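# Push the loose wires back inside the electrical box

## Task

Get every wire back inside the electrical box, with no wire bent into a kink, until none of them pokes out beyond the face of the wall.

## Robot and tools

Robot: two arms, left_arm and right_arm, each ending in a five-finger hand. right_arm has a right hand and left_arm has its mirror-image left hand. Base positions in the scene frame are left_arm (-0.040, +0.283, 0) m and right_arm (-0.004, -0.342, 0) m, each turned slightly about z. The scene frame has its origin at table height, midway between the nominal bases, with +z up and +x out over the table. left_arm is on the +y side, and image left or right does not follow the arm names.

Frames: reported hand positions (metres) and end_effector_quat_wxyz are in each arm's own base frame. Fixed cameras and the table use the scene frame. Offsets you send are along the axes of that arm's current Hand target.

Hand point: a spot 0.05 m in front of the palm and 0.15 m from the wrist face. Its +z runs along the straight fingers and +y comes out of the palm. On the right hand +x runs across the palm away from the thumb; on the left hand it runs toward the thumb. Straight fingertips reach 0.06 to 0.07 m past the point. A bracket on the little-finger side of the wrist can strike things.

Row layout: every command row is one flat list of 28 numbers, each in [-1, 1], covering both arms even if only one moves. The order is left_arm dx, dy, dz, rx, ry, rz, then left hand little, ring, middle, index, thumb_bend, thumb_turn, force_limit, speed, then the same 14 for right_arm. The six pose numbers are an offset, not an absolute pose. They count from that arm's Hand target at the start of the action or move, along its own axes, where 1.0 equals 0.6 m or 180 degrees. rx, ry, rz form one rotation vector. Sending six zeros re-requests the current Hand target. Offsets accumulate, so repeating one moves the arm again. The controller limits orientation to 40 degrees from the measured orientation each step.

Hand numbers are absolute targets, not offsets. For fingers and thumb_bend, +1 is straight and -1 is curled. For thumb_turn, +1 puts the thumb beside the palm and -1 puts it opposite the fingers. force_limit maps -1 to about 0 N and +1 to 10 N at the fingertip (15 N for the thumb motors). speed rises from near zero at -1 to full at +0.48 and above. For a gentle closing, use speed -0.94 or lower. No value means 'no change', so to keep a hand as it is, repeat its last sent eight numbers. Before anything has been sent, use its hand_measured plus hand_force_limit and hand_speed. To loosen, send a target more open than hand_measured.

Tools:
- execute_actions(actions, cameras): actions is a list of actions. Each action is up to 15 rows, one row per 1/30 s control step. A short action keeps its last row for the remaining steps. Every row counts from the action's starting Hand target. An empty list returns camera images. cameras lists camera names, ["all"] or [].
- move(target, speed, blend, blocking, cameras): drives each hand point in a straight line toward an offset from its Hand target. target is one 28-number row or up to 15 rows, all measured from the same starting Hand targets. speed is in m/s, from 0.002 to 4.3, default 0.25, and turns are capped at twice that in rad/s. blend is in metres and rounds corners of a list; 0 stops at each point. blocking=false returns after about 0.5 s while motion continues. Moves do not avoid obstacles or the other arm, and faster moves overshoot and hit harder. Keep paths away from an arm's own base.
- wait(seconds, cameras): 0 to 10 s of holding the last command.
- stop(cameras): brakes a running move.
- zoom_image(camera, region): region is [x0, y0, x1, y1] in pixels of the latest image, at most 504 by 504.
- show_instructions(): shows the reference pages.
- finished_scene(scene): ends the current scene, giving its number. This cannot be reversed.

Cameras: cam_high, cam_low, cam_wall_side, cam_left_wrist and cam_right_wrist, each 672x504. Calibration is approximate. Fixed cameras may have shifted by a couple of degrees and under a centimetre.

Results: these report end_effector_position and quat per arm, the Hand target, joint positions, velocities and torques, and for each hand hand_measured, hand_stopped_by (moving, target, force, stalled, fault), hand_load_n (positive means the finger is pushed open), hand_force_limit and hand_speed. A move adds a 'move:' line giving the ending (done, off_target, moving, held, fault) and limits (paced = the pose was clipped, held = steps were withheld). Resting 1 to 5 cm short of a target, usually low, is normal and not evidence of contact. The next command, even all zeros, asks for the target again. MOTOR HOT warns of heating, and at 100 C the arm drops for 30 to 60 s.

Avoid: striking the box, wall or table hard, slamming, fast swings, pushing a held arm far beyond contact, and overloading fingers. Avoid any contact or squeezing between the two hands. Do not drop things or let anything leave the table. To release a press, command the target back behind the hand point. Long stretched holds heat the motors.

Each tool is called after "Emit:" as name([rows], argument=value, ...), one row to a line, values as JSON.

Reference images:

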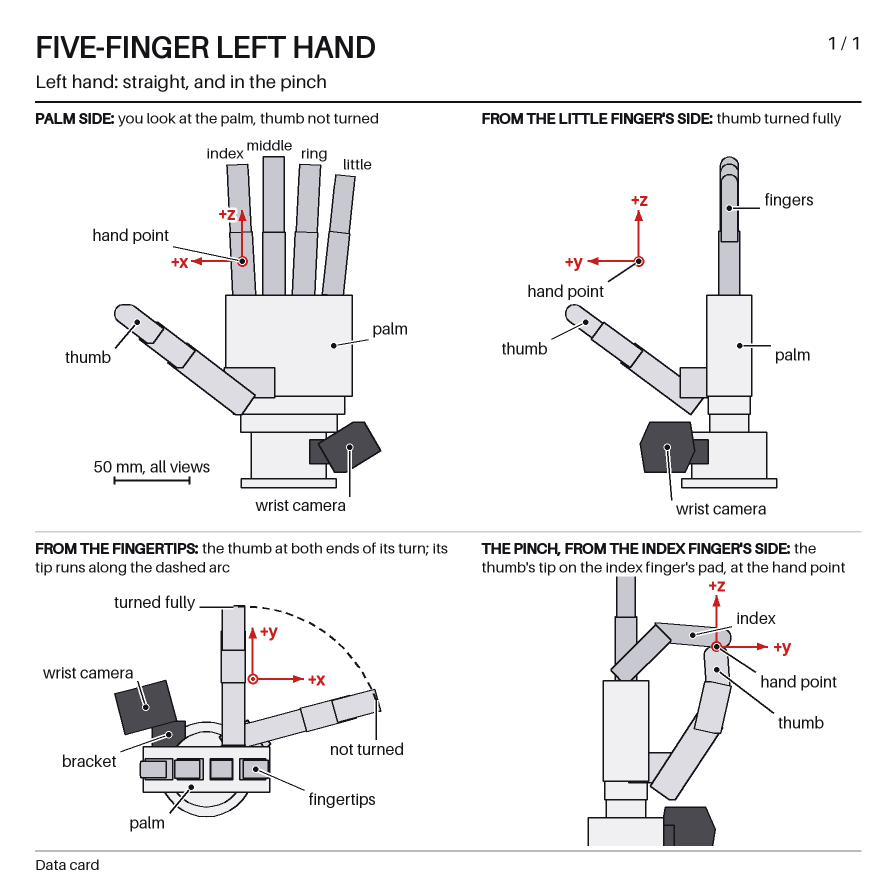

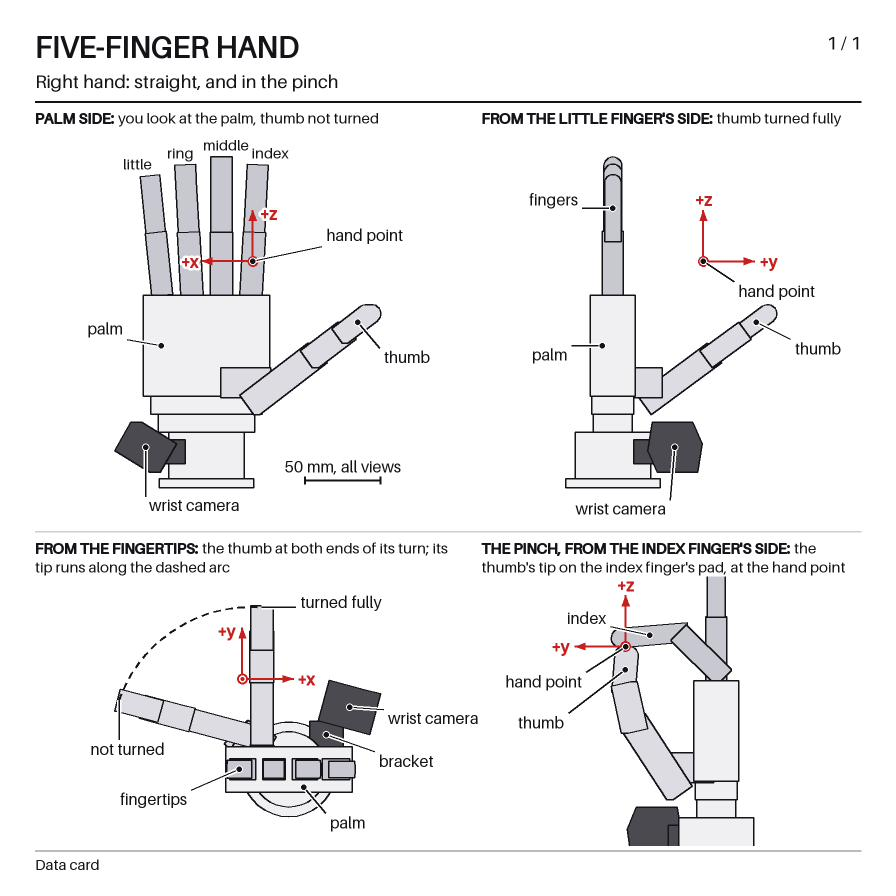

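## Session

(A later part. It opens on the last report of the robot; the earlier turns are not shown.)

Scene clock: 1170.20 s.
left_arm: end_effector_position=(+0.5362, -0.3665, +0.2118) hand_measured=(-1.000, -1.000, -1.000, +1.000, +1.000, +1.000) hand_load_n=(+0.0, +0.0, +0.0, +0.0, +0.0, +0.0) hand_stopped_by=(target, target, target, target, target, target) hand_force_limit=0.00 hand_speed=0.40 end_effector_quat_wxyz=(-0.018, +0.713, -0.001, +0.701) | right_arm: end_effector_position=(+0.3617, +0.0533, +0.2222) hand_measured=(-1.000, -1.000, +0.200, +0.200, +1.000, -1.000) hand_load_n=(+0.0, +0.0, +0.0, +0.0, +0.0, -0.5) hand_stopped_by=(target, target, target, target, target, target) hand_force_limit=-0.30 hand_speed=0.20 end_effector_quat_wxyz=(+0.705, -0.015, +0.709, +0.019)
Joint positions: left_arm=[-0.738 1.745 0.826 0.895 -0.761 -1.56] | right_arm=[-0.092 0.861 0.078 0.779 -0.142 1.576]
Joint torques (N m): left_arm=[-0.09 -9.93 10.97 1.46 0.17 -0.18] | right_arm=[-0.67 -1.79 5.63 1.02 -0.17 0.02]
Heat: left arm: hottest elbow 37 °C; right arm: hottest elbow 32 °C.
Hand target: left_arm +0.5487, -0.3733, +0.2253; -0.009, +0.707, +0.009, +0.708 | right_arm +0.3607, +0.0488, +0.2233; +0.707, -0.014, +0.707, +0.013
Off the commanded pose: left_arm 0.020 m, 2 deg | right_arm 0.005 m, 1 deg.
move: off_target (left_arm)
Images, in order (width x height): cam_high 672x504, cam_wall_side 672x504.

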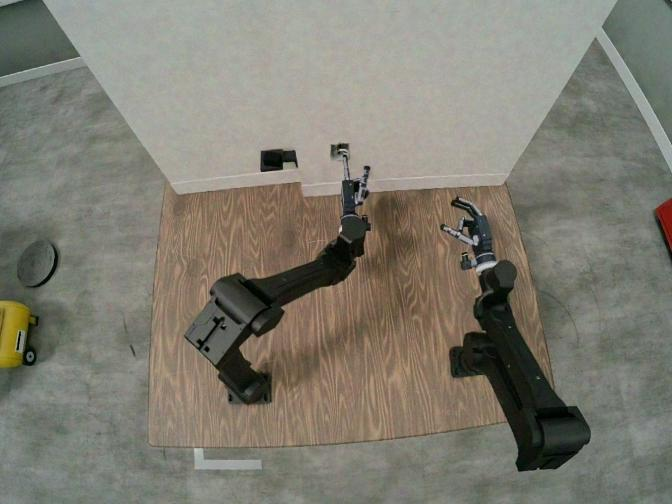

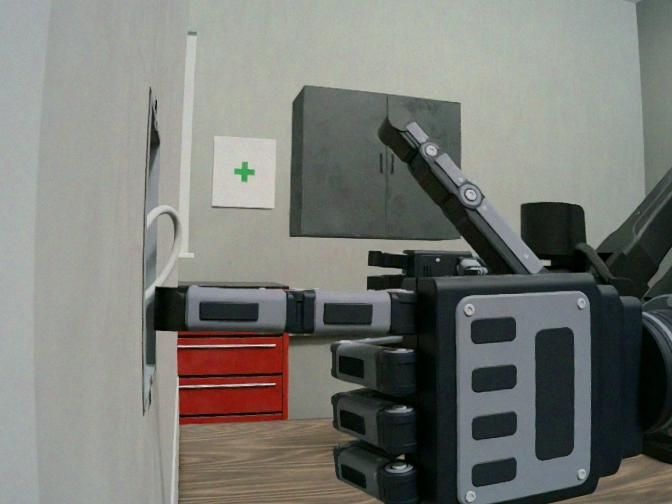

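Emit:
move([
  [0.0,-0.002,0.06,0,0,0,-1,-1,-1,1,1,1,0,0.4,0,0,0,0,0,0,-1,-1,0.2,0.2,1,-1,-0.3,0.2],
], speed=0.06, cameras=["cam_wall_side","cam_high"])

Emit:
zoom_image(camera="cam_high", region=[310, 130, 370, 180])

Emit:
zoom_image(camera="cam_wall_side", region=[100, 20, 340, 440])

Scene clock: 1174.30 s.
left_arm: end_effector_position=(+0.5682, -0.3657, +0.2049) hand_measured=(-1.000, -1.000, -1.000, +1.000, +1.000, +1.000) hand_load_n=(+0.0, +0.0, +0.0, +0.0, +0.0, +0.0) hand_stopped_by=(target, target, target, target, target, target) hand_force_limit=0.00 hand_speed=0.40 end_effector_quat_wxyz=(-0.019, +0.717, -0.005, +0.697) | right_arm: end_effector_position=(+0.3617, +0.0533, +0.2222) hand_measured=(-1.000, -1.000, +0.200, +0.200, +1.000, -1.000) hand_load_n=(+0.0, +0.0, +0.0, +0.0, +0.0, -0.5) hand_stopped_by=(target, target, target, target, target, target) hand_force_limit=-0.30 hand_speed=0.20 end_effector_quat_wxyz=(+0.705, -0.015, +0.709, +0.019)
Joint positions: left_arm=[-0.691 1.796 0.893 0.865 -0.711 -1.561] | right_arm=[-0.092 0.861 0.078 0.779 -0.142 1.576]
Joint torques (N m): left_arm=[0.26 -10.99 11.86 1.61 0.2 -0.17] | right_arm=[-0.67 -1.79 5.6 1.01 -0.17 0.02]
Heat: left arm: hottest elbow 37 °C; right arm: hottest elbow 32 °C.
Hand target: left_arm +0.5847, -0.3712, +0.2254; -0.009, +0.707, +0.008, +0.708 | right_arm +0.3607, +0.0488, +0.2233; +0.707, -0.014, +0.707, +0.013
Off the commanded pose: left_arm 0.027 m, 3 deg | right_arm 0.005 m, 1 deg.
move: off_target (left_arm)
Images, in order (width x height): cam_high 672x504, cam_wall_side 672x504.

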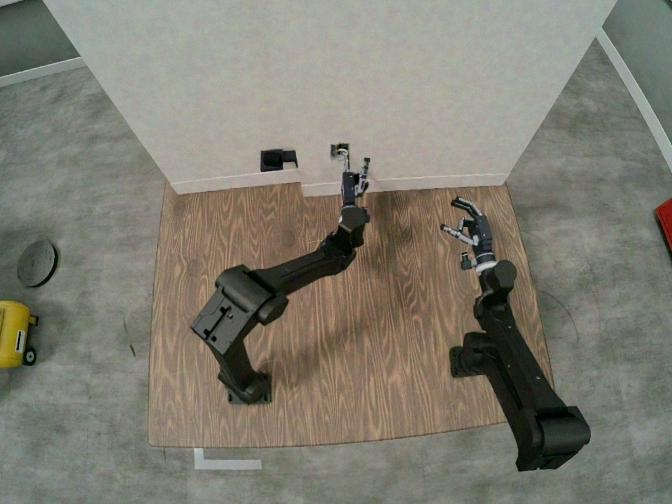

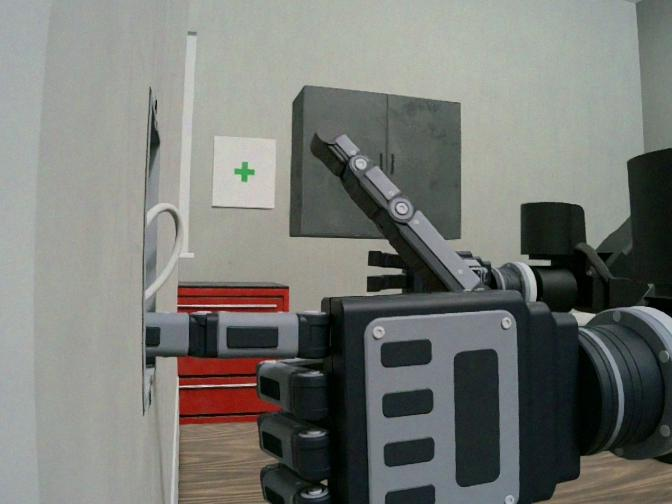

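Scaled by 8.400 from the camera's 672x504 image, which has a finer 960x720 frame.

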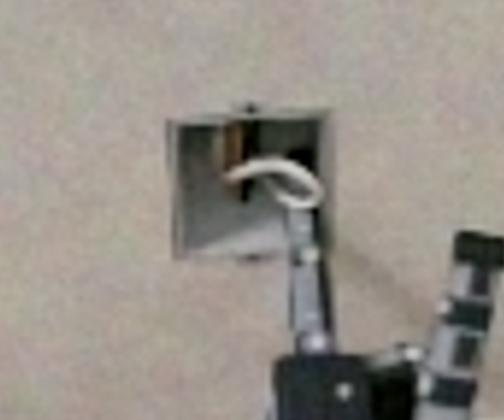

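Scaled by 1.200 from the camera's 672x504 image, which has a finer 960x720 frame.

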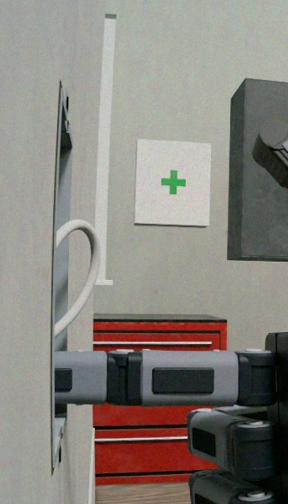

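Emit:
move([
  [0.0,0.0,-0.2,0,0,0,-1,-1,-1,1,1,1,0,0.4,0,0,0,0,0,0,-1,-1,0.2,0.2,1,-1,-0.3,0.2],
  [0.041,-0.0737,-0.19,0,0,0.5,-1,-1,-0.1,-0.1,1,1,0,0.4,0,0,0,0,0,0,-1,-1,0.2,0.2,1,-1,-0.3,0.2],
  [0.02,-0.1158,-0.0885,0,0,0.5,-1,-1,-0.1,-0.1,1,1,0,0.4,0,0,0,0,0,0,-1,-1,0.2,0.2,1,-1,-0.3,0.2],
  [0.02,-0.1119,-0.005,0,0,0.5,-1,-1,-0.1,-0.1,1,1,0,0.4,0,0,0,0,0,0,-1,-1,0.2,0.2,1,-1,-0.3,0.2],
], speed=[0.2,0.3,0.2,0.08], cameras=["cam_wall_side","cam_high","cam_left_wrist"])

Emit:
zoom_image(camera="cam_high", region=[310, 130, 370, 180])

Emit:
zoom_image(camera="cam_wall_side", region=[100, 20, 340, 440])

Scene clock: 1192.73 s.
left_arm: end_effector_position=(+0.5629, -0.2968, +0.2128) hand_measured=(-1.000, -1.000, -0.100, -0.100, +1.000, +1.000) hand_load_n=(+0.0, +0.0, +0.0, +0.0, +0.0, +0.0) hand_stopped_by=(target, target, target, target, target, target) hand_force_limit=0.00 hand_speed=0.40 end_effector_quat_wxyz=(+0.502, -0.509, +0.510, -0.479) | right_arm: end_effector_position=(+0.3617, +0.0533, +0.2222) hand_measured=(-1.000, -1.000, +0.200, +0.200, +1.000, -1.000) hand_load_n=(+0.5, +0.0, +0.0, +0.0, +0.0, +0.0) hand_stopped_by=(target, target, target, target, target, target) hand_force_limit=-0.30 hand_speed=0.20 end_effector_quat_wxyz=(+0.705, -0.015, +0.709, +0.019)
Joint positions: left_arm=[-0.632 1.539 0.905 0.586 -0.654 -0.004] | right_arm=[-0.092 0.861 0.078 0.779 -0.142 1.576]
Joint torques (N m): left_arm=[-0.03 -8.88 13.5 2.18 0.16 0] | right_arm=[-0.73 -1.85 5.61 0.99 -0.17 0.02]
Heat: left arm: hottest elbow 38 °C; right arm: hottest elbow 32 °C.
Hand target: left_arm +0.5800, -0.3043, +0.2372; +0.507, -0.506, +0.494, -0.494 | right_arm +0.3607, +0.0488, +0.2233; +0.707, -0.014, +0.707, +0.013
Off the commanded pose: left_arm 0.031 m, 3 deg | right_arm 0.005 m, 1 deg.
move: off_target (left_arm); target 2's new numbers were sent with left_arm's hand 0.040 m and 4 deg from that target
camera_calibration:
cam_left_wrist: T_world_to_cam=[[0.0152783, -0.258692, 0.965839, -0.29876], [-0.437979, -0.870084, -0.226117, 0.0475966], [0.898855, -0.419562, -0.126595, -0.486151], [0, 0, 0, 1]] pos_world=[0.46239, -0.239845, 0.237772]
Images, in order (width x height): cam_high 672x504, cam_wall_side 672x504, cam_left_wrist 672x504.

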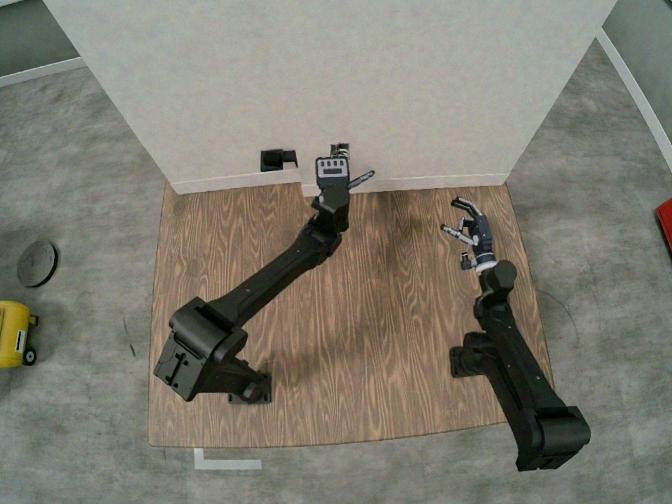

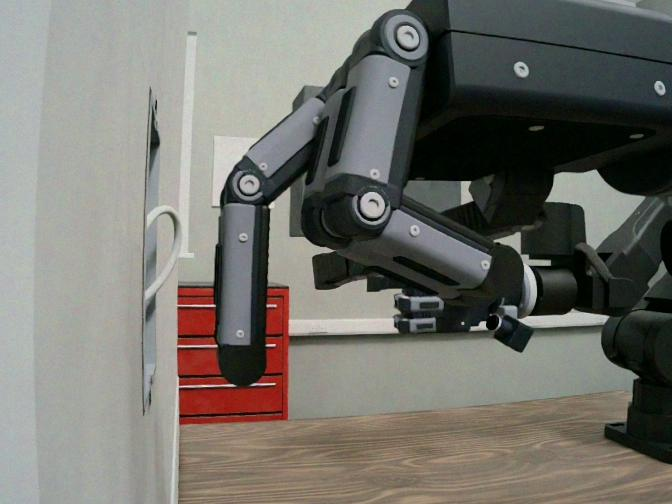

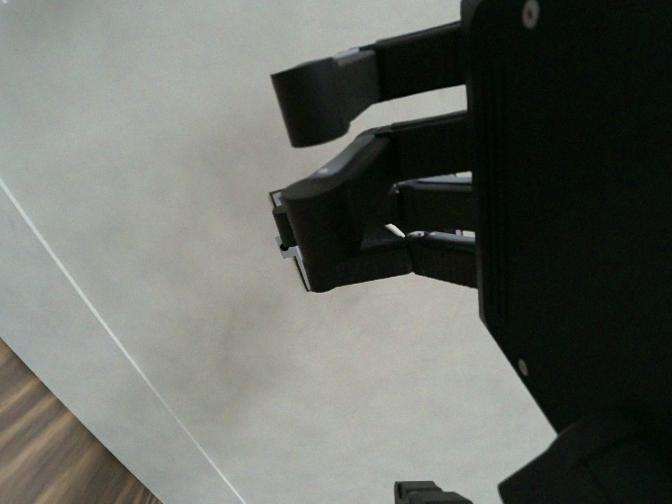

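Scaled by 8.400 from the camera's 672x504 image, which has a finer 960x720 frame.

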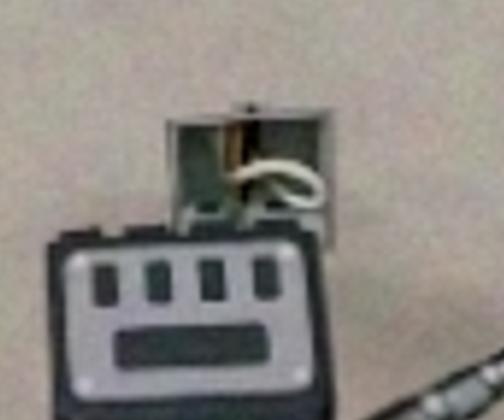

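Scaled by 1.200 from the camera's 672x504 image, which has a finer 960x720 frame.

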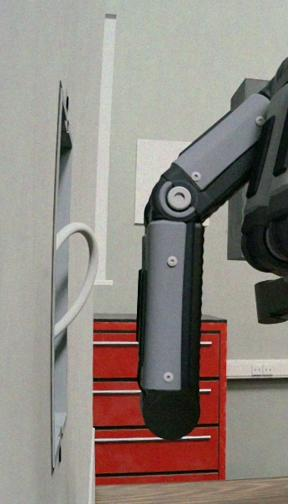

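Emit:
move([
  [0.0,-0.014,0.0,0,0,0,-1,-1,-0.1,-0.1,1,1,0,0.4,0,0,0,0,0,0,-1,-1,0.2,0.2,1,-1,-0.3,0.2],
  [-0.003,-0.012,0.035,0,0,0,-1,-1,-0.1,-0.1,1,1,0,0.4,0,0,0,0,0,0,-1,-1,0.2,0.2,1,-1,-0.3,0.2],
], speed=0.05, cameras=["cam_wall_side","cam_high"])

Emit:
zoom_image(camera="cam_high", region=[310, 130, 370, 180])

Emit:
zoom_image(camera="cam_wall_side", region=[100, 20, 340, 440])

Scene clock: 1201.23 s.
left_arm: end_effector_position=(+0.5829, -0.2968, +0.2229) hand_measured=(-1.000, -1.000, -0.100, -0.100, +1.000, +1.000) hand_load_n=(+0.0, +0.0, +0.0, -0.5, +0.0, +0.0) hand_stopped_by=(target, target, target, target, target, target) hand_force_limit=0.00 hand_speed=0.40 end_effector_quat_wxyz=(+0.502, -0.508, +0.506, -0.484) | right_arm: end_effector_position=(+0.3617, +0.0533, +0.2222) hand_measured=(-1.000, -1.000, +0.200, +0.200, +1.000, -1.000) hand_load_n=(+0.0, +0.0, +0.0, +0.5, +0.0, +0.0) hand_stopped_by=(target, target, target, target, target, target) hand_force_limit=-0.30 hand_speed=0.20 end_effector_quat_wxyz=(+0.705, -0.015, +0.709, +0.019)
Joint positions: left_arm=[-0.606 1.564 0.956 0.574 -0.626 -0.004] | right_arm=[-0.092 0.861 0.078 0.779 -0.142 1.576]
Joint torques (N m): left_arm=[0.26 -9.17 14.12 1.55 0.19 0] | right_arm=[-0.79 -1.85 5.64 1.01 -0.17 0.02]
Heat: left arm: hottest elbow 40 °C; right arm: hottest elbow 32 °C.
Hand target: left_arm +0.6009, -0.3019, +0.2443; +0.507, -0.506, +0.494, -0.494 | right_arm +0.3607, +0.0488, +0.2233; +0.707, -0.014, +0.707, +0.013
Off the commanded pose: left_arm 0.029 m, 2 deg | right_arm 0.005 m, 1 deg.
move: off_target (left_arm)
Images, in order (width x height): cam_high 672x504, cam_wall_side 672x504.

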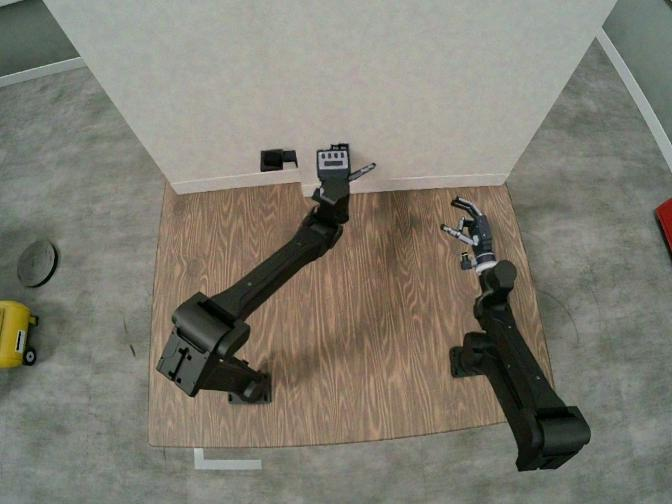

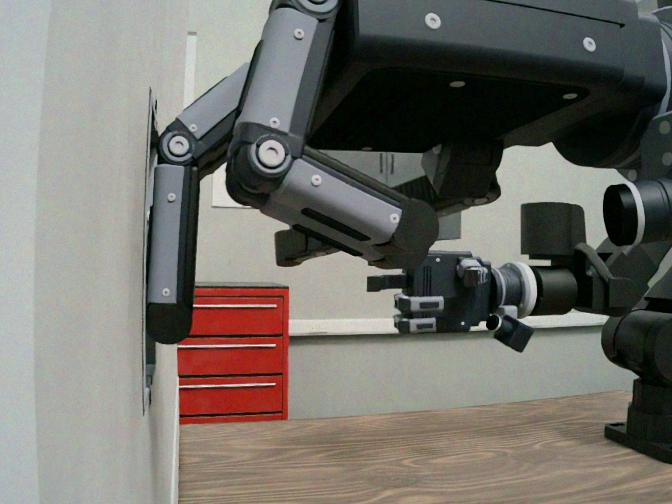

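Scaled by 8.400 from the camera's 672x504 image, which has a finer 960x720 frame.

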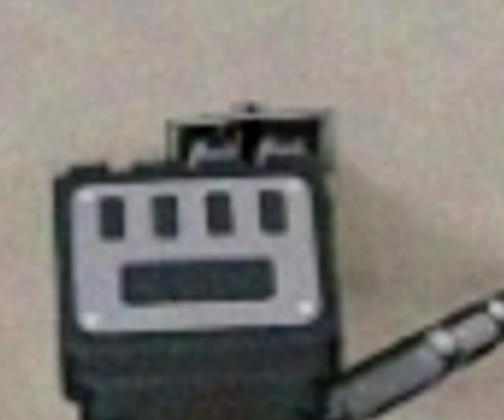

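Scaled by 1.200 from the camera's 672x504 image, which has a finer 960x720 frame.

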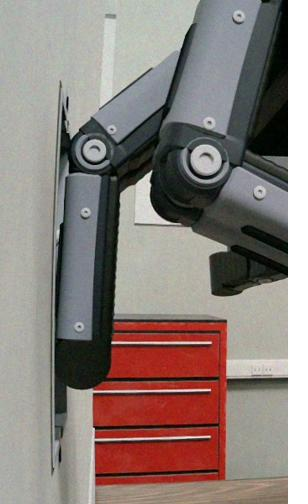

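Emit:
move([
  [0.0,0.01,-0.008,0,0,0,-1,-1,-0.1,-0.1,1,1,0,0.4,0,0,0,0,0,0,-1,-1,0.2,0.2,1,-1,-0.3,0.2],
  [-0.006,0.008,0.035,0,0,0,-1,-1,-0.1,-0.1,1,1,0,0.4,0,0,0,0,0,0,-1,-1,0.2,0.2,1,-1,-0.3,0.2],
], speed=0.04, cameras=["cam_wall_side","cam_high"])

Emit:
zoom_image(camera="cam_high", region=[310, 130, 370, 180])

Emit:
zoom_image(camera="cam_wall_side", region=[100, 20, 340, 440])

Scene clock: 1209.30 s.
left_arm: end_effector_position=(+0.5881, -0.2973, +0.2194) hand_measured=(-1.000, -1.000, -0.100, -0.100, +1.000, +1.000) hand_load_n=(+0.0, +0.0, -0.5, -5.0, +0.0, -0.5) hand_stopped_by=(target, target, target, target, target, target) hand_force_limit=0.00 hand_speed=0.40 end_effector_quat_wxyz=(+0.498, -0.505, +0.511, -0.486) | right_arm: end_effector_position=(+0.3617, +0.0533, +0.2222) hand_measured=(-1.000, -1.000, +0.200, +0.200, +1.000, -1.000) hand_load_n=(+0.0, +0.0, +0.0, +0.0, +0.0, +0.0) hand_stopped_by=(target, target, target, target, target, target) hand_force_limit=-0.30 hand_speed=0.20 end_effector_quat_wxyz=(+0.705, -0.015, +0.709, +0.019)
Joint positions: left_arm=[-0.595 1.576 0.963 0.574 -0.601 -0.004] | right_arm=[-0.092 0.861 0.078 0.779 -0.142 1.576]
Joint torques (N m): left_arm=[2.08 -7.47 16.21 1.81 0.38 0.01] | right_arm=[-0.67 -1.9 5.64 0.99 -0.18 0.03]
Heat: left arm: hottest elbow 41 °C; right arm: hottest elbow 32 °C.
Hand target: left_arm +0.6218, -0.2978, +0.2396; +0.507, -0.506, +0.494, -0.494 | right_arm +0.3607, +0.0488, +0.2233; +0.707, -0.014, +0.707, +0.013
Off the commanded pose: left_arm 0.039 m, 2 deg | right_arm 0.005 m, 1 deg.
move: off_target (left_arm)
Images, in order (width x height): cam_high 672x504, cam_wall_side 672x504.

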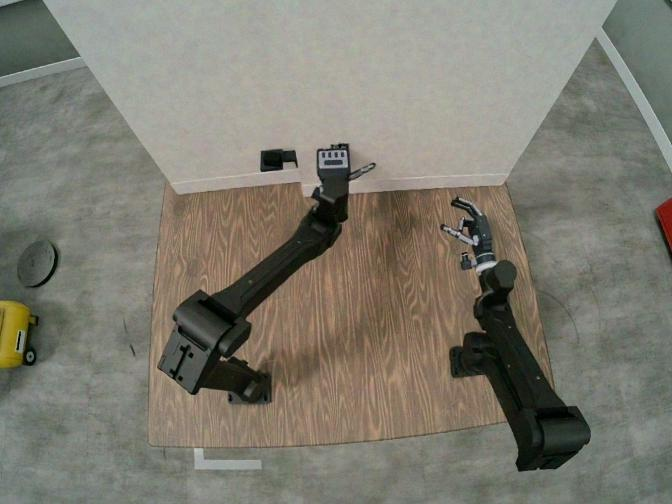

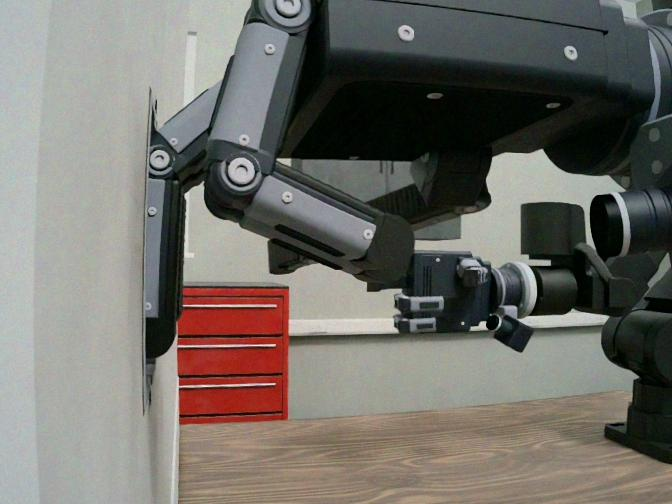

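Scaled by 8.400 from the camera's 672x504 image, which has a finer 960x720 frame.

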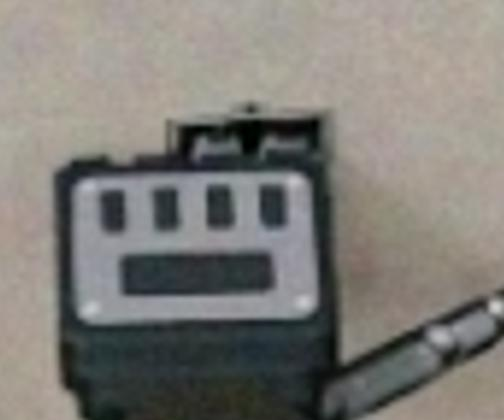

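Scaled by 1.200 from the camera's 672x504 image, which has a finer 960x720 frame.

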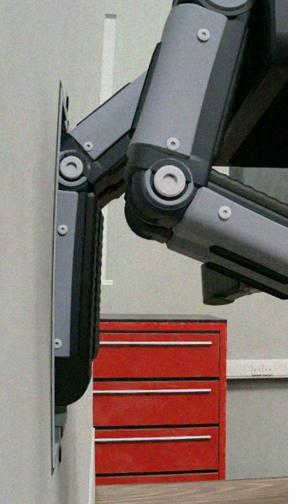

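Emit:
move([
  [-0.005,0.004,0.025,0,0,0,-1,-1,-0.1,-0.1,1,1,0,0.4,0,0,0,0,0,0,-1,-1,0.2,0.2,1,-1,-0.3,0.2],
], speed=0.04, cameras=["cam_wall_side","cam_high","cam_left_wrist"])

Emit:
zoom_image(camera="cam_left_wrist", region=[200, 150, 440, 330])

Emit:
zoom_image(camera="cam_wall_side", region=[100, 20, 340, 440])

Scene clock: 1213.13 s.
left_arm: end_effector_position=(+0.5899, -0.2971, +0.2194) hand_measured=(-1.000, -1.000, -0.100, -0.100, +1.000, +1.000) hand_load_n=(+0.0, +0.0, +0.0, -9.0, +0.0, +0.0) hand_stopped_by=(target, target, target, target, target, target) hand_force_limit=0.00 hand_speed=0.40 end_effector_quat_wxyz=(+0.495, -0.501, +0.514, -0.489) | right_arm: end_effector_position=(+0.3617, +0.0533, +0.2222) hand_measured=(-1.000, -1.000, +0.200, +0.200, +1.000, -1.000) hand_load_n=(+0.0, +0.0, +0.0, +0.0, +0.0, +0.0) hand_stopped_by=(target, target, target, target, target, target) hand_force_limit=-0.30 hand_speed=0.20 end_effector_quat_wxyz=(+0.705, -0.015, +0.709, +0.019)
Joint positions: left_arm=[-0.589 1.577 0.964 0.574 -0.582 -0.001] | right_arm=[-0.092 0.861 0.078 0.779 -0.142 1.576]
Joint torques (N m): left_arm=[3.31 -5.89 17.98 1.91 0.48 -0.02] | right_arm=[-0.73 -1.79 5.64 1.01 -0.18 0.02]
Heat: left arm: hottest elbow 41 °C; right arm: hottest elbow 32 °C.
Hand target: left_arm +0.6367, -0.2945, +0.2372; +0.507, -0.506, +0.494, -0.494 | right_arm +0.3607, +0.0488, +0.2233; +0.707, -0.014, +0.707, +0.013
Off the commanded pose: left_arm 0.050 m, 3 deg | right_arm 0.005 m, 1 deg.
move: off_target (left_arm)
camera_calibration:
cam_left_wrist: T_world_to_cam=[[0.00167071, -0.253551, 0.967321, -0.29633], [-0.461966, -0.858111, -0.224127, 0.0779378], [0.886896, -0.446494, -0.118565, -0.512452], [0, 0, 0, 1]] pos_world=[0.490991, -0.237062, 0.243355]
Images, in order (width x height): cam_high 672x504, cam_wall_side 672x504, cam_left_wrist 672x504.

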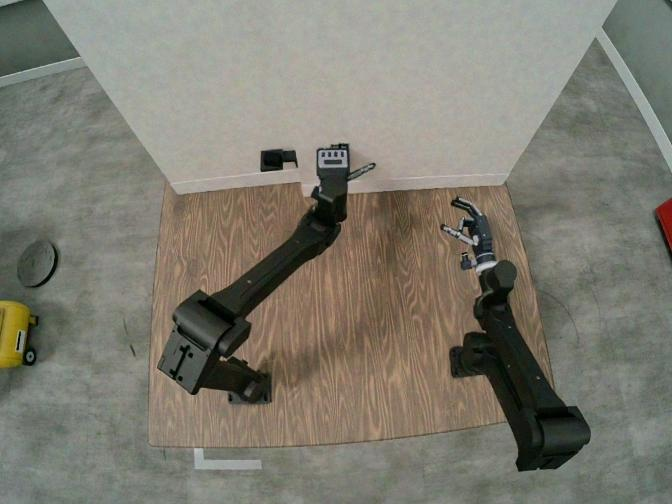

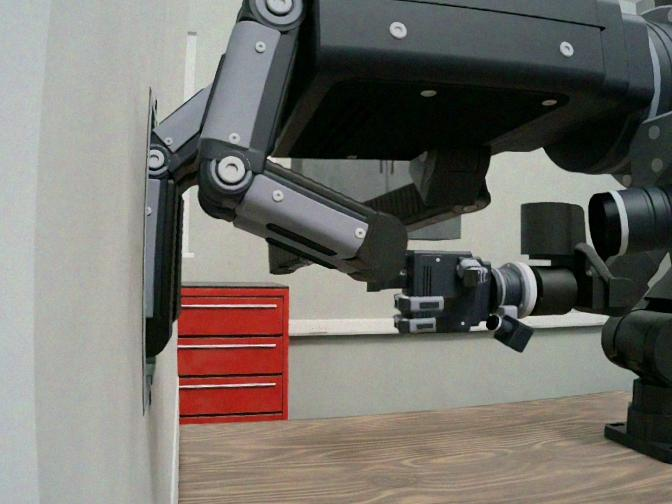

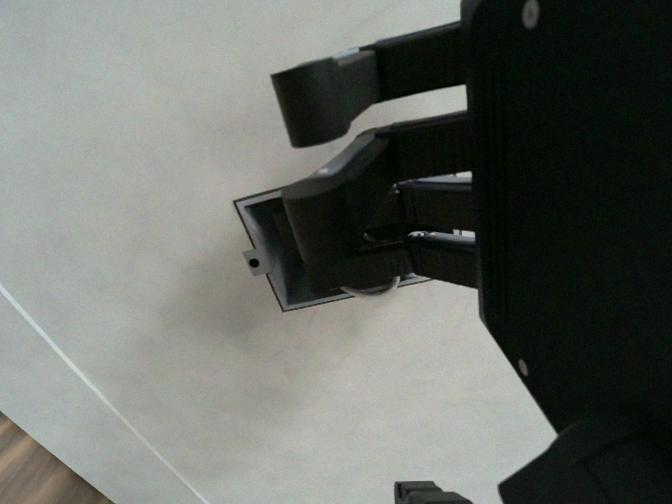

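Scaled by 2.100 from the camera's 672x504 image, which has a finer 960x720 frame.

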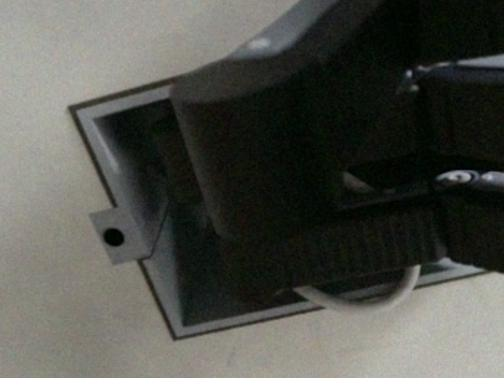

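Scaled by 1.200 from the camera's 672x504 image, which has a finer 960x720 frame.

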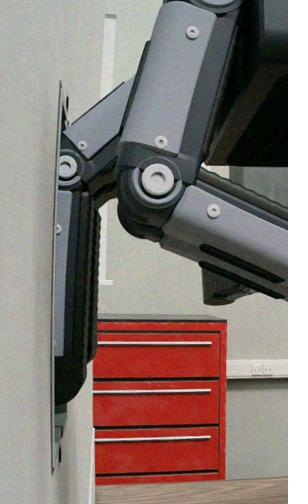

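Emit:
move([
  [0.0,0.0,-0.15,0,0,0,-1,-1,-0.1,-0.1,1,1,0,0.4,0,0,0,0,0,0,-1,-1,0.2,0.2,1,-1,-0.3,0.2],
], speed=0.15, cameras=["cam_wall_side","cam_high","cam_left_wrist"])

Emit:
zoom_image(camera="cam_high", region=[310, 130, 370, 180])

Emit:
zoom_image(camera="cam_wall_side", region=[100, 20, 340, 440])

Scene clock: 1219.63 s.
left_arm: end_effector_position=(+0.5474, -0.2942, +0.2158) hand_measured=(-1.000, -1.000, -0.100, -0.100, +1.000, +1.000) hand_load_n=(+0.0, +0.0, +0.0, +0.0, +0.0, +0.0) hand_stopped_by=(target, target, target, target, target, target) hand_force_limit=0.00 hand_speed=0.40 end_effector_quat_wxyz=(+0.504, -0.508, +0.510, -0.477) | right_arm: end_effector_position=(+0.3617, +0.0533, +0.2222) hand_measured=(-1.000, -1.000, +0.200, +0.200, +1.000, -1.000) hand_load_n=(+0.0, +0.0, +0.0, +0.0, +0.0, -0.5) hand_stopped_by=(target, target, target, target, target, target) hand_force_limit=-0.30 hand_speed=0.20 end_effector_quat_wxyz=(+0.705, -0.015, +0.709, +0.019)
Joint positions: left_arm=[-0.65 1.502 0.871 0.584 -0.675 -0.001] | right_arm=[-0.092 0.861 0.078 0.779 -0.142 1.576]
Joint torques (N m): left_arm=[-1.03 -10.81 9.48 2.73 -0.22 -0.04] | right_arm=[-0.73 -1.79 5.63 1.02 -0.17 0.03]
Heat: left arm: hottest elbow 41 °C; right arm: hottest elbow 32 °C.
Hand target: left_arm +0.5467, -0.2966, +0.2372; +0.507, -0.506, +0.494, -0.494 | right_arm +0.3607, +0.0488, +0.2233; +0.707, -0.014, +0.707, +0.013
Off the commanded pose: left_arm 0.022 m, 3 deg | right_arm 0.005 m, 1 deg.
move: off_target (left_arm)
camera_calibration:
cam_left_wrist: T_world_to_cam=[[0.0149348, -0.262293, 0.964873, -0.301325], [-0.435215, -0.87048, -0.229897, 0.0429194], [0.900203, -0.416493, -0.127154, -0.470567], [0, 0, 0, 1]] pos_world=[0.446785, -0.237663, 0.240772]
Images, in order (width x height): cam_high 672x504, cam_wall_side 672x504, cam_left_wrist 672x504.

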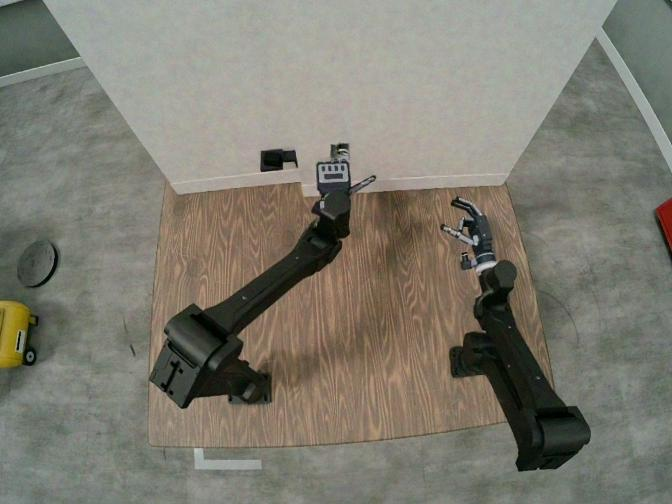

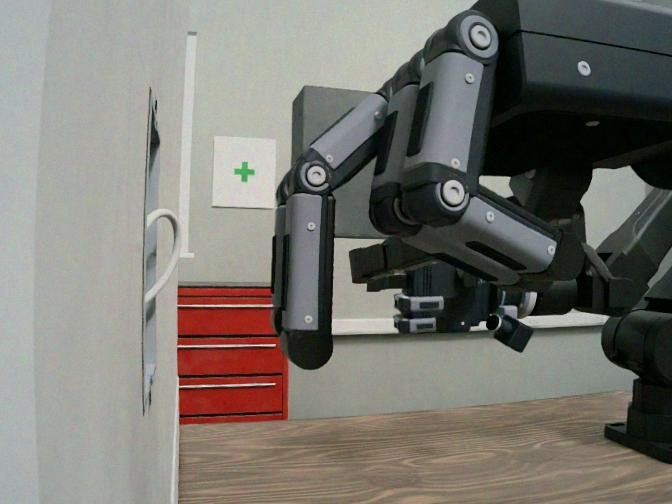

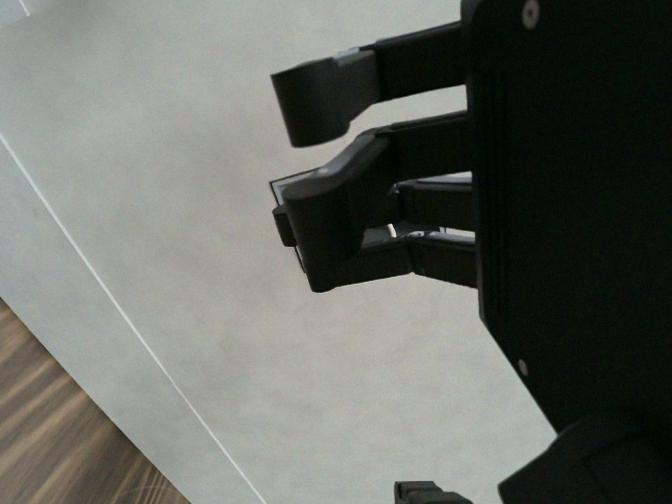

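Scaled by 8.400 from the camera's 672x504 image, which has a finer 960x720 frame.

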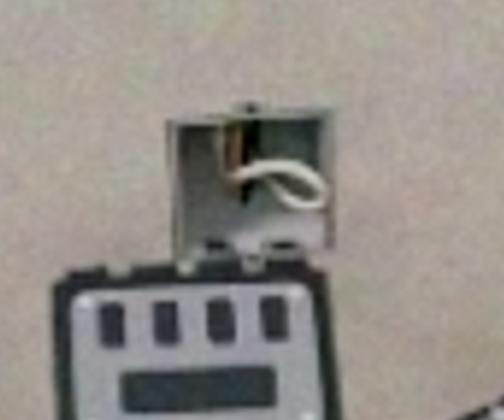

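Scaled by 1.200 from the camera's 672x504 image, which has a finer 960x720 frame.

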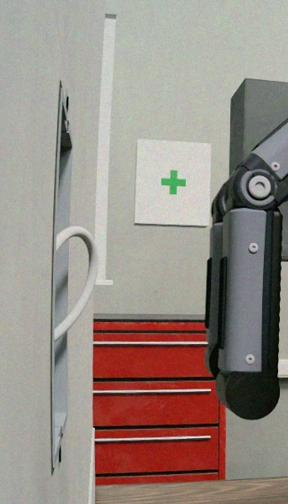

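Emit:
move([
  [0.0,0.0,-0.117,0,0,0,-1,-1,-0.1,-0.1,1,1,0,0.4,0,0,0,0,0,0,-1,-1,0.2,0.2,1,-1,-0.3,0.2],
  [0.0834,-0.055,-0.1807,0.0584,-0.0584,-0.4975,-1,-1,-1,1,1,1,0,0.4,0,0,0,0,0,0,-1,-1,0.2,0.2,1,-1,-0.3,0.2],
  [0.21,-0.0217,-0.026,0.0584,-0.0584,-0.4975,-1,-1,-1,1,1,1,0,0.4,0,0,0,0,0,0,-1,-1,0.2,0.2,1,-1,-0.3,0.2],
  [0.2112,-0.0217,0.0188,0.0584,-0.0584,-0.4975,-1,-1,-1,1,1,1,0,0.4,0,0,0,0,0,0,-1,-1,0.2,0.2,1,-1,-0.3,0.2],
  [0.1149,-0.0217,0.025,0.0584,-0.0584,-0.4975,-1,-1,-1,1,1,1,0,0.4,0,0,0,0,0,0,-1,-1,0.2,0.2,1,-1,-0.3,0.2],
], speed=[0.2,0.3,0.3,0.06,0.06], cameras=["cam_wall_side","cam_high"])

Emit:
zoom_image(camera="cam_high", region=[310, 130, 370, 180])

Emit:
zoom_image(camera="cam_wall_side", region=[100, 20, 340, 440])

Scene clock: 1238.33 s.
left_arm: end_effector_position=(+0.5524, -0.3851, +0.2262) hand_measured=(-1.000, -1.000, -1.000, +1.000, +1.000, +1.000) hand_load_n=(+0.0, +0.0, +0.0, -1.5, +0.0, +0.0) hand_stopped_by=(target, target, target, target, target, target) hand_force_limit=0.00 hand_speed=0.40 end_effector_quat_wxyz=(-0.097, +0.712, +0.061, +0.692) | right_arm: end_effector_position=(+0.3617, +0.0533, +0.2222) hand_measured=(-1.000, -1.000, +0.200, +0.200, +1.000, -1.000) hand_load_n=(+0.0, -0.5, +0.0, +0.0, +0.0, -0.5) hand_stopped_by=(target, target, target, target, target, target) hand_force_limit=-0.30 hand_speed=0.20 end_effector_quat_wxyz=(+0.705, -0.015, +0.709, +0.019)
Joint positions: left_arm=[-0.812 1.793 0.977 0.772 -1.036 -1.556] | right_arm=[-0.092 0.861 0.078 0.779 -0.142 1.576]
Joint torques (N m): left_arm=[2.26 -13.8 7.99 2.43 -0.14 -0.2] | right_arm=[-0.67 -1.79 5.63 1.03 -0.17 0.03]
Heat: left arm: hottest elbow 39 °C; right arm: hottest elbow 32 °C.
Hand target: left_arm +0.5635, -0.3653, +0.2501; -0.091, +0.701, +0.091, +0.702 | right_arm +0.3607, +0.0488, +0.2233; +0.707, -0.014, +0.707, +0.013
Off the commanded pose: left_arm 0.033 m, 4 deg | right_arm 0.005 m, 1 deg.
move: off_target (left_arm); target 2's new numbers were sent with left_arm's hand 0.028 m and 3 deg from that target
Images, in order (width x height): cam_high 672x504, cam_wall_side 672x504.

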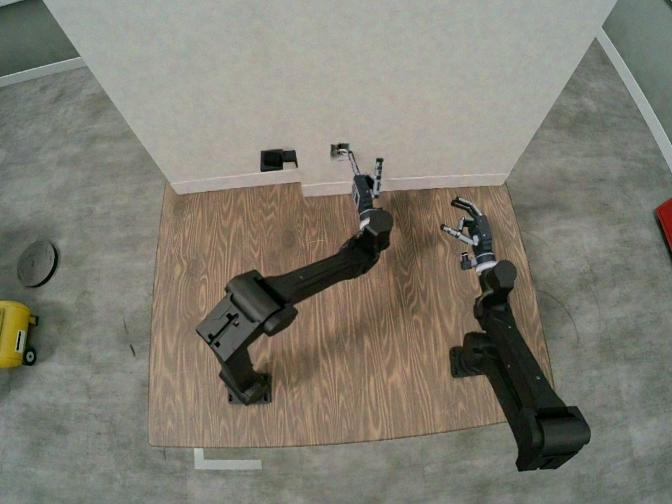

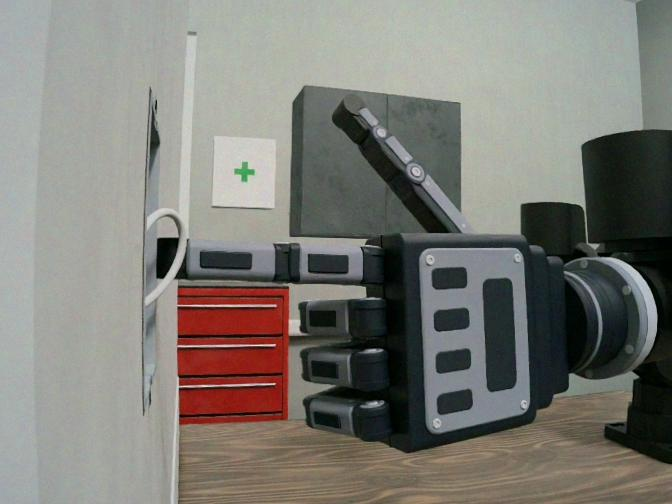

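Scaled by 8.400 from the camera's 672x504 image, which has a finer 960x720 frame.

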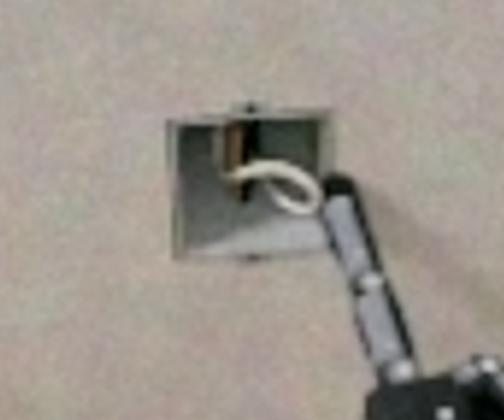

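Scaled by 1.200 from the camera's 672x504 image, which has a finer 960x720 frame.

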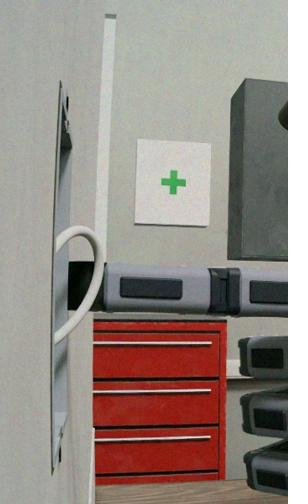

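Emit:
move([
  [0.003,-0.031,0.008,0,0,0,-1,-1,-1,1,1,1,0,0.4,0,0,0,0,0,0,-1,-1,0.2,0.2,1,-1,-0.3,0.2],
  [0.003,-0.025,-0.05,0,0,0,-1,-1,-1,1,1,1,0,0.4,0,0,0,0,0,0,-1,-1,0.2,0.2,1,-1,-0.3,0.2],
], speed=0.06, cameras=["cam_wall_side","cam_high"])

Emit:
zoom_image(camera="cam_high", region=[310, 130, 370, 180])

Emit:
zoom_image(camera="cam_wall_side", region=[100, 20, 340, 440])

Scene clock: 1243.17 s.
left_arm: end_effector_position=(+0.5330, -0.3602, +0.2277) hand_measured=(-1.000, -1.000, -1.000, +1.000, +1.000, +1.000) hand_load_n=(+0.0, +0.0, +0.0, +0.0, +0.0, +0.0) hand_stopped_by=(target, target, target, target, target, target) hand_force_limit=0.00 hand_speed=0.40 end_effector_quat_wxyz=(-0.109, +0.712, +0.071, +0.690) | right_arm: end_effector_position=(+0.3617, +0.0533, +0.2222) hand_measured=(-1.000, -1.000, +0.200, +0.200, +1.000, -1.000) hand_load_n=(+0.0, +0.0, +0.0, +0.0, +0.0, -0.5) hand_stopped_by=(target, target, target, target, target, target) hand_force_limit=-0.30 hand_speed=0.20 end_effector_quat_wxyz=(+0.705, -0.015, +0.709, +0.019)
Joint positions: left_arm=[-0.815 1.735 0.896 0.79 -1.071 -1.558] | right_arm=[-0.092 0.861 0.078 0.779 -0.142 1.576]
Joint torques (N m): left_arm=[-0.44 -13.04 7.86 2.5 -0.23 -0.2] | right_arm=[-0.73 -1.9 5.65 1.02 -0.16 0.03]
Heat: left arm: hottest elbow 39 °C; right arm: hottest elbow 32 °C.
Hand target: left_arm +0.5307, -0.3583, +0.2520; -0.092, +0.701, +0.091, +0.702 | right_arm +0.3607, +0.0488, +0.2233; +0.707, -0.014, +0.707, +0.013
Off the commanded pose: left_arm 0.024 m, 3 deg | right_arm 0.005 m, 1 deg.
move: off_target (left_arm)
Images, in order (width x height): cam_high 672x504, cam_wall_side 672x504.

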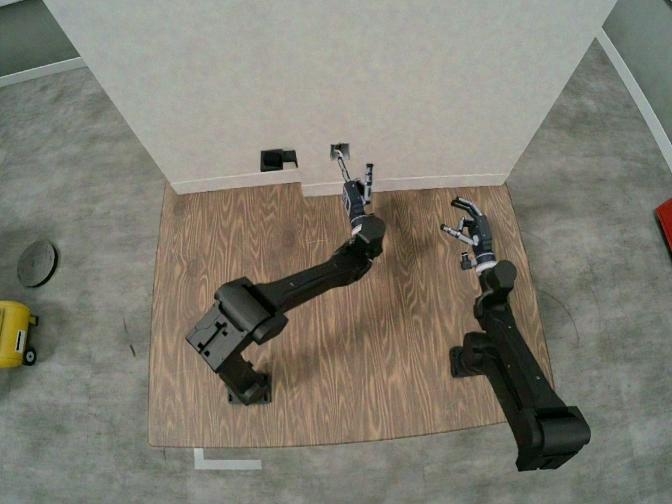

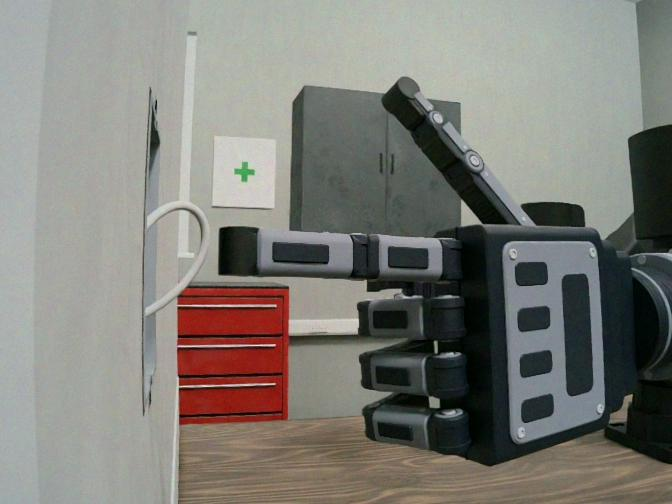

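Scaled by 8.400 from the camera's 672x504 image, which has a finer 960x720 frame.

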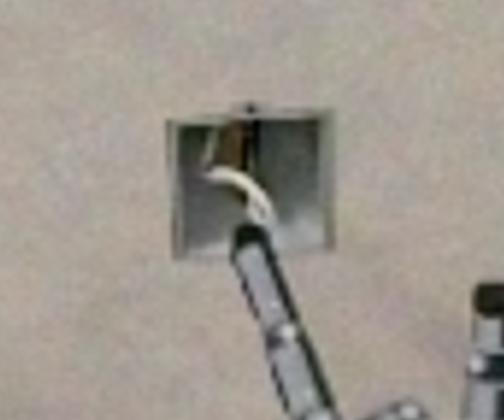

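Scaled by 1.200 from the camera's 672x504 image, which has a finer 960x720 frame.

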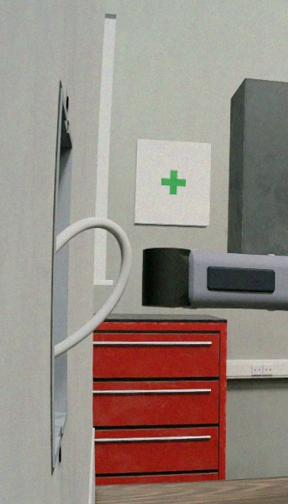

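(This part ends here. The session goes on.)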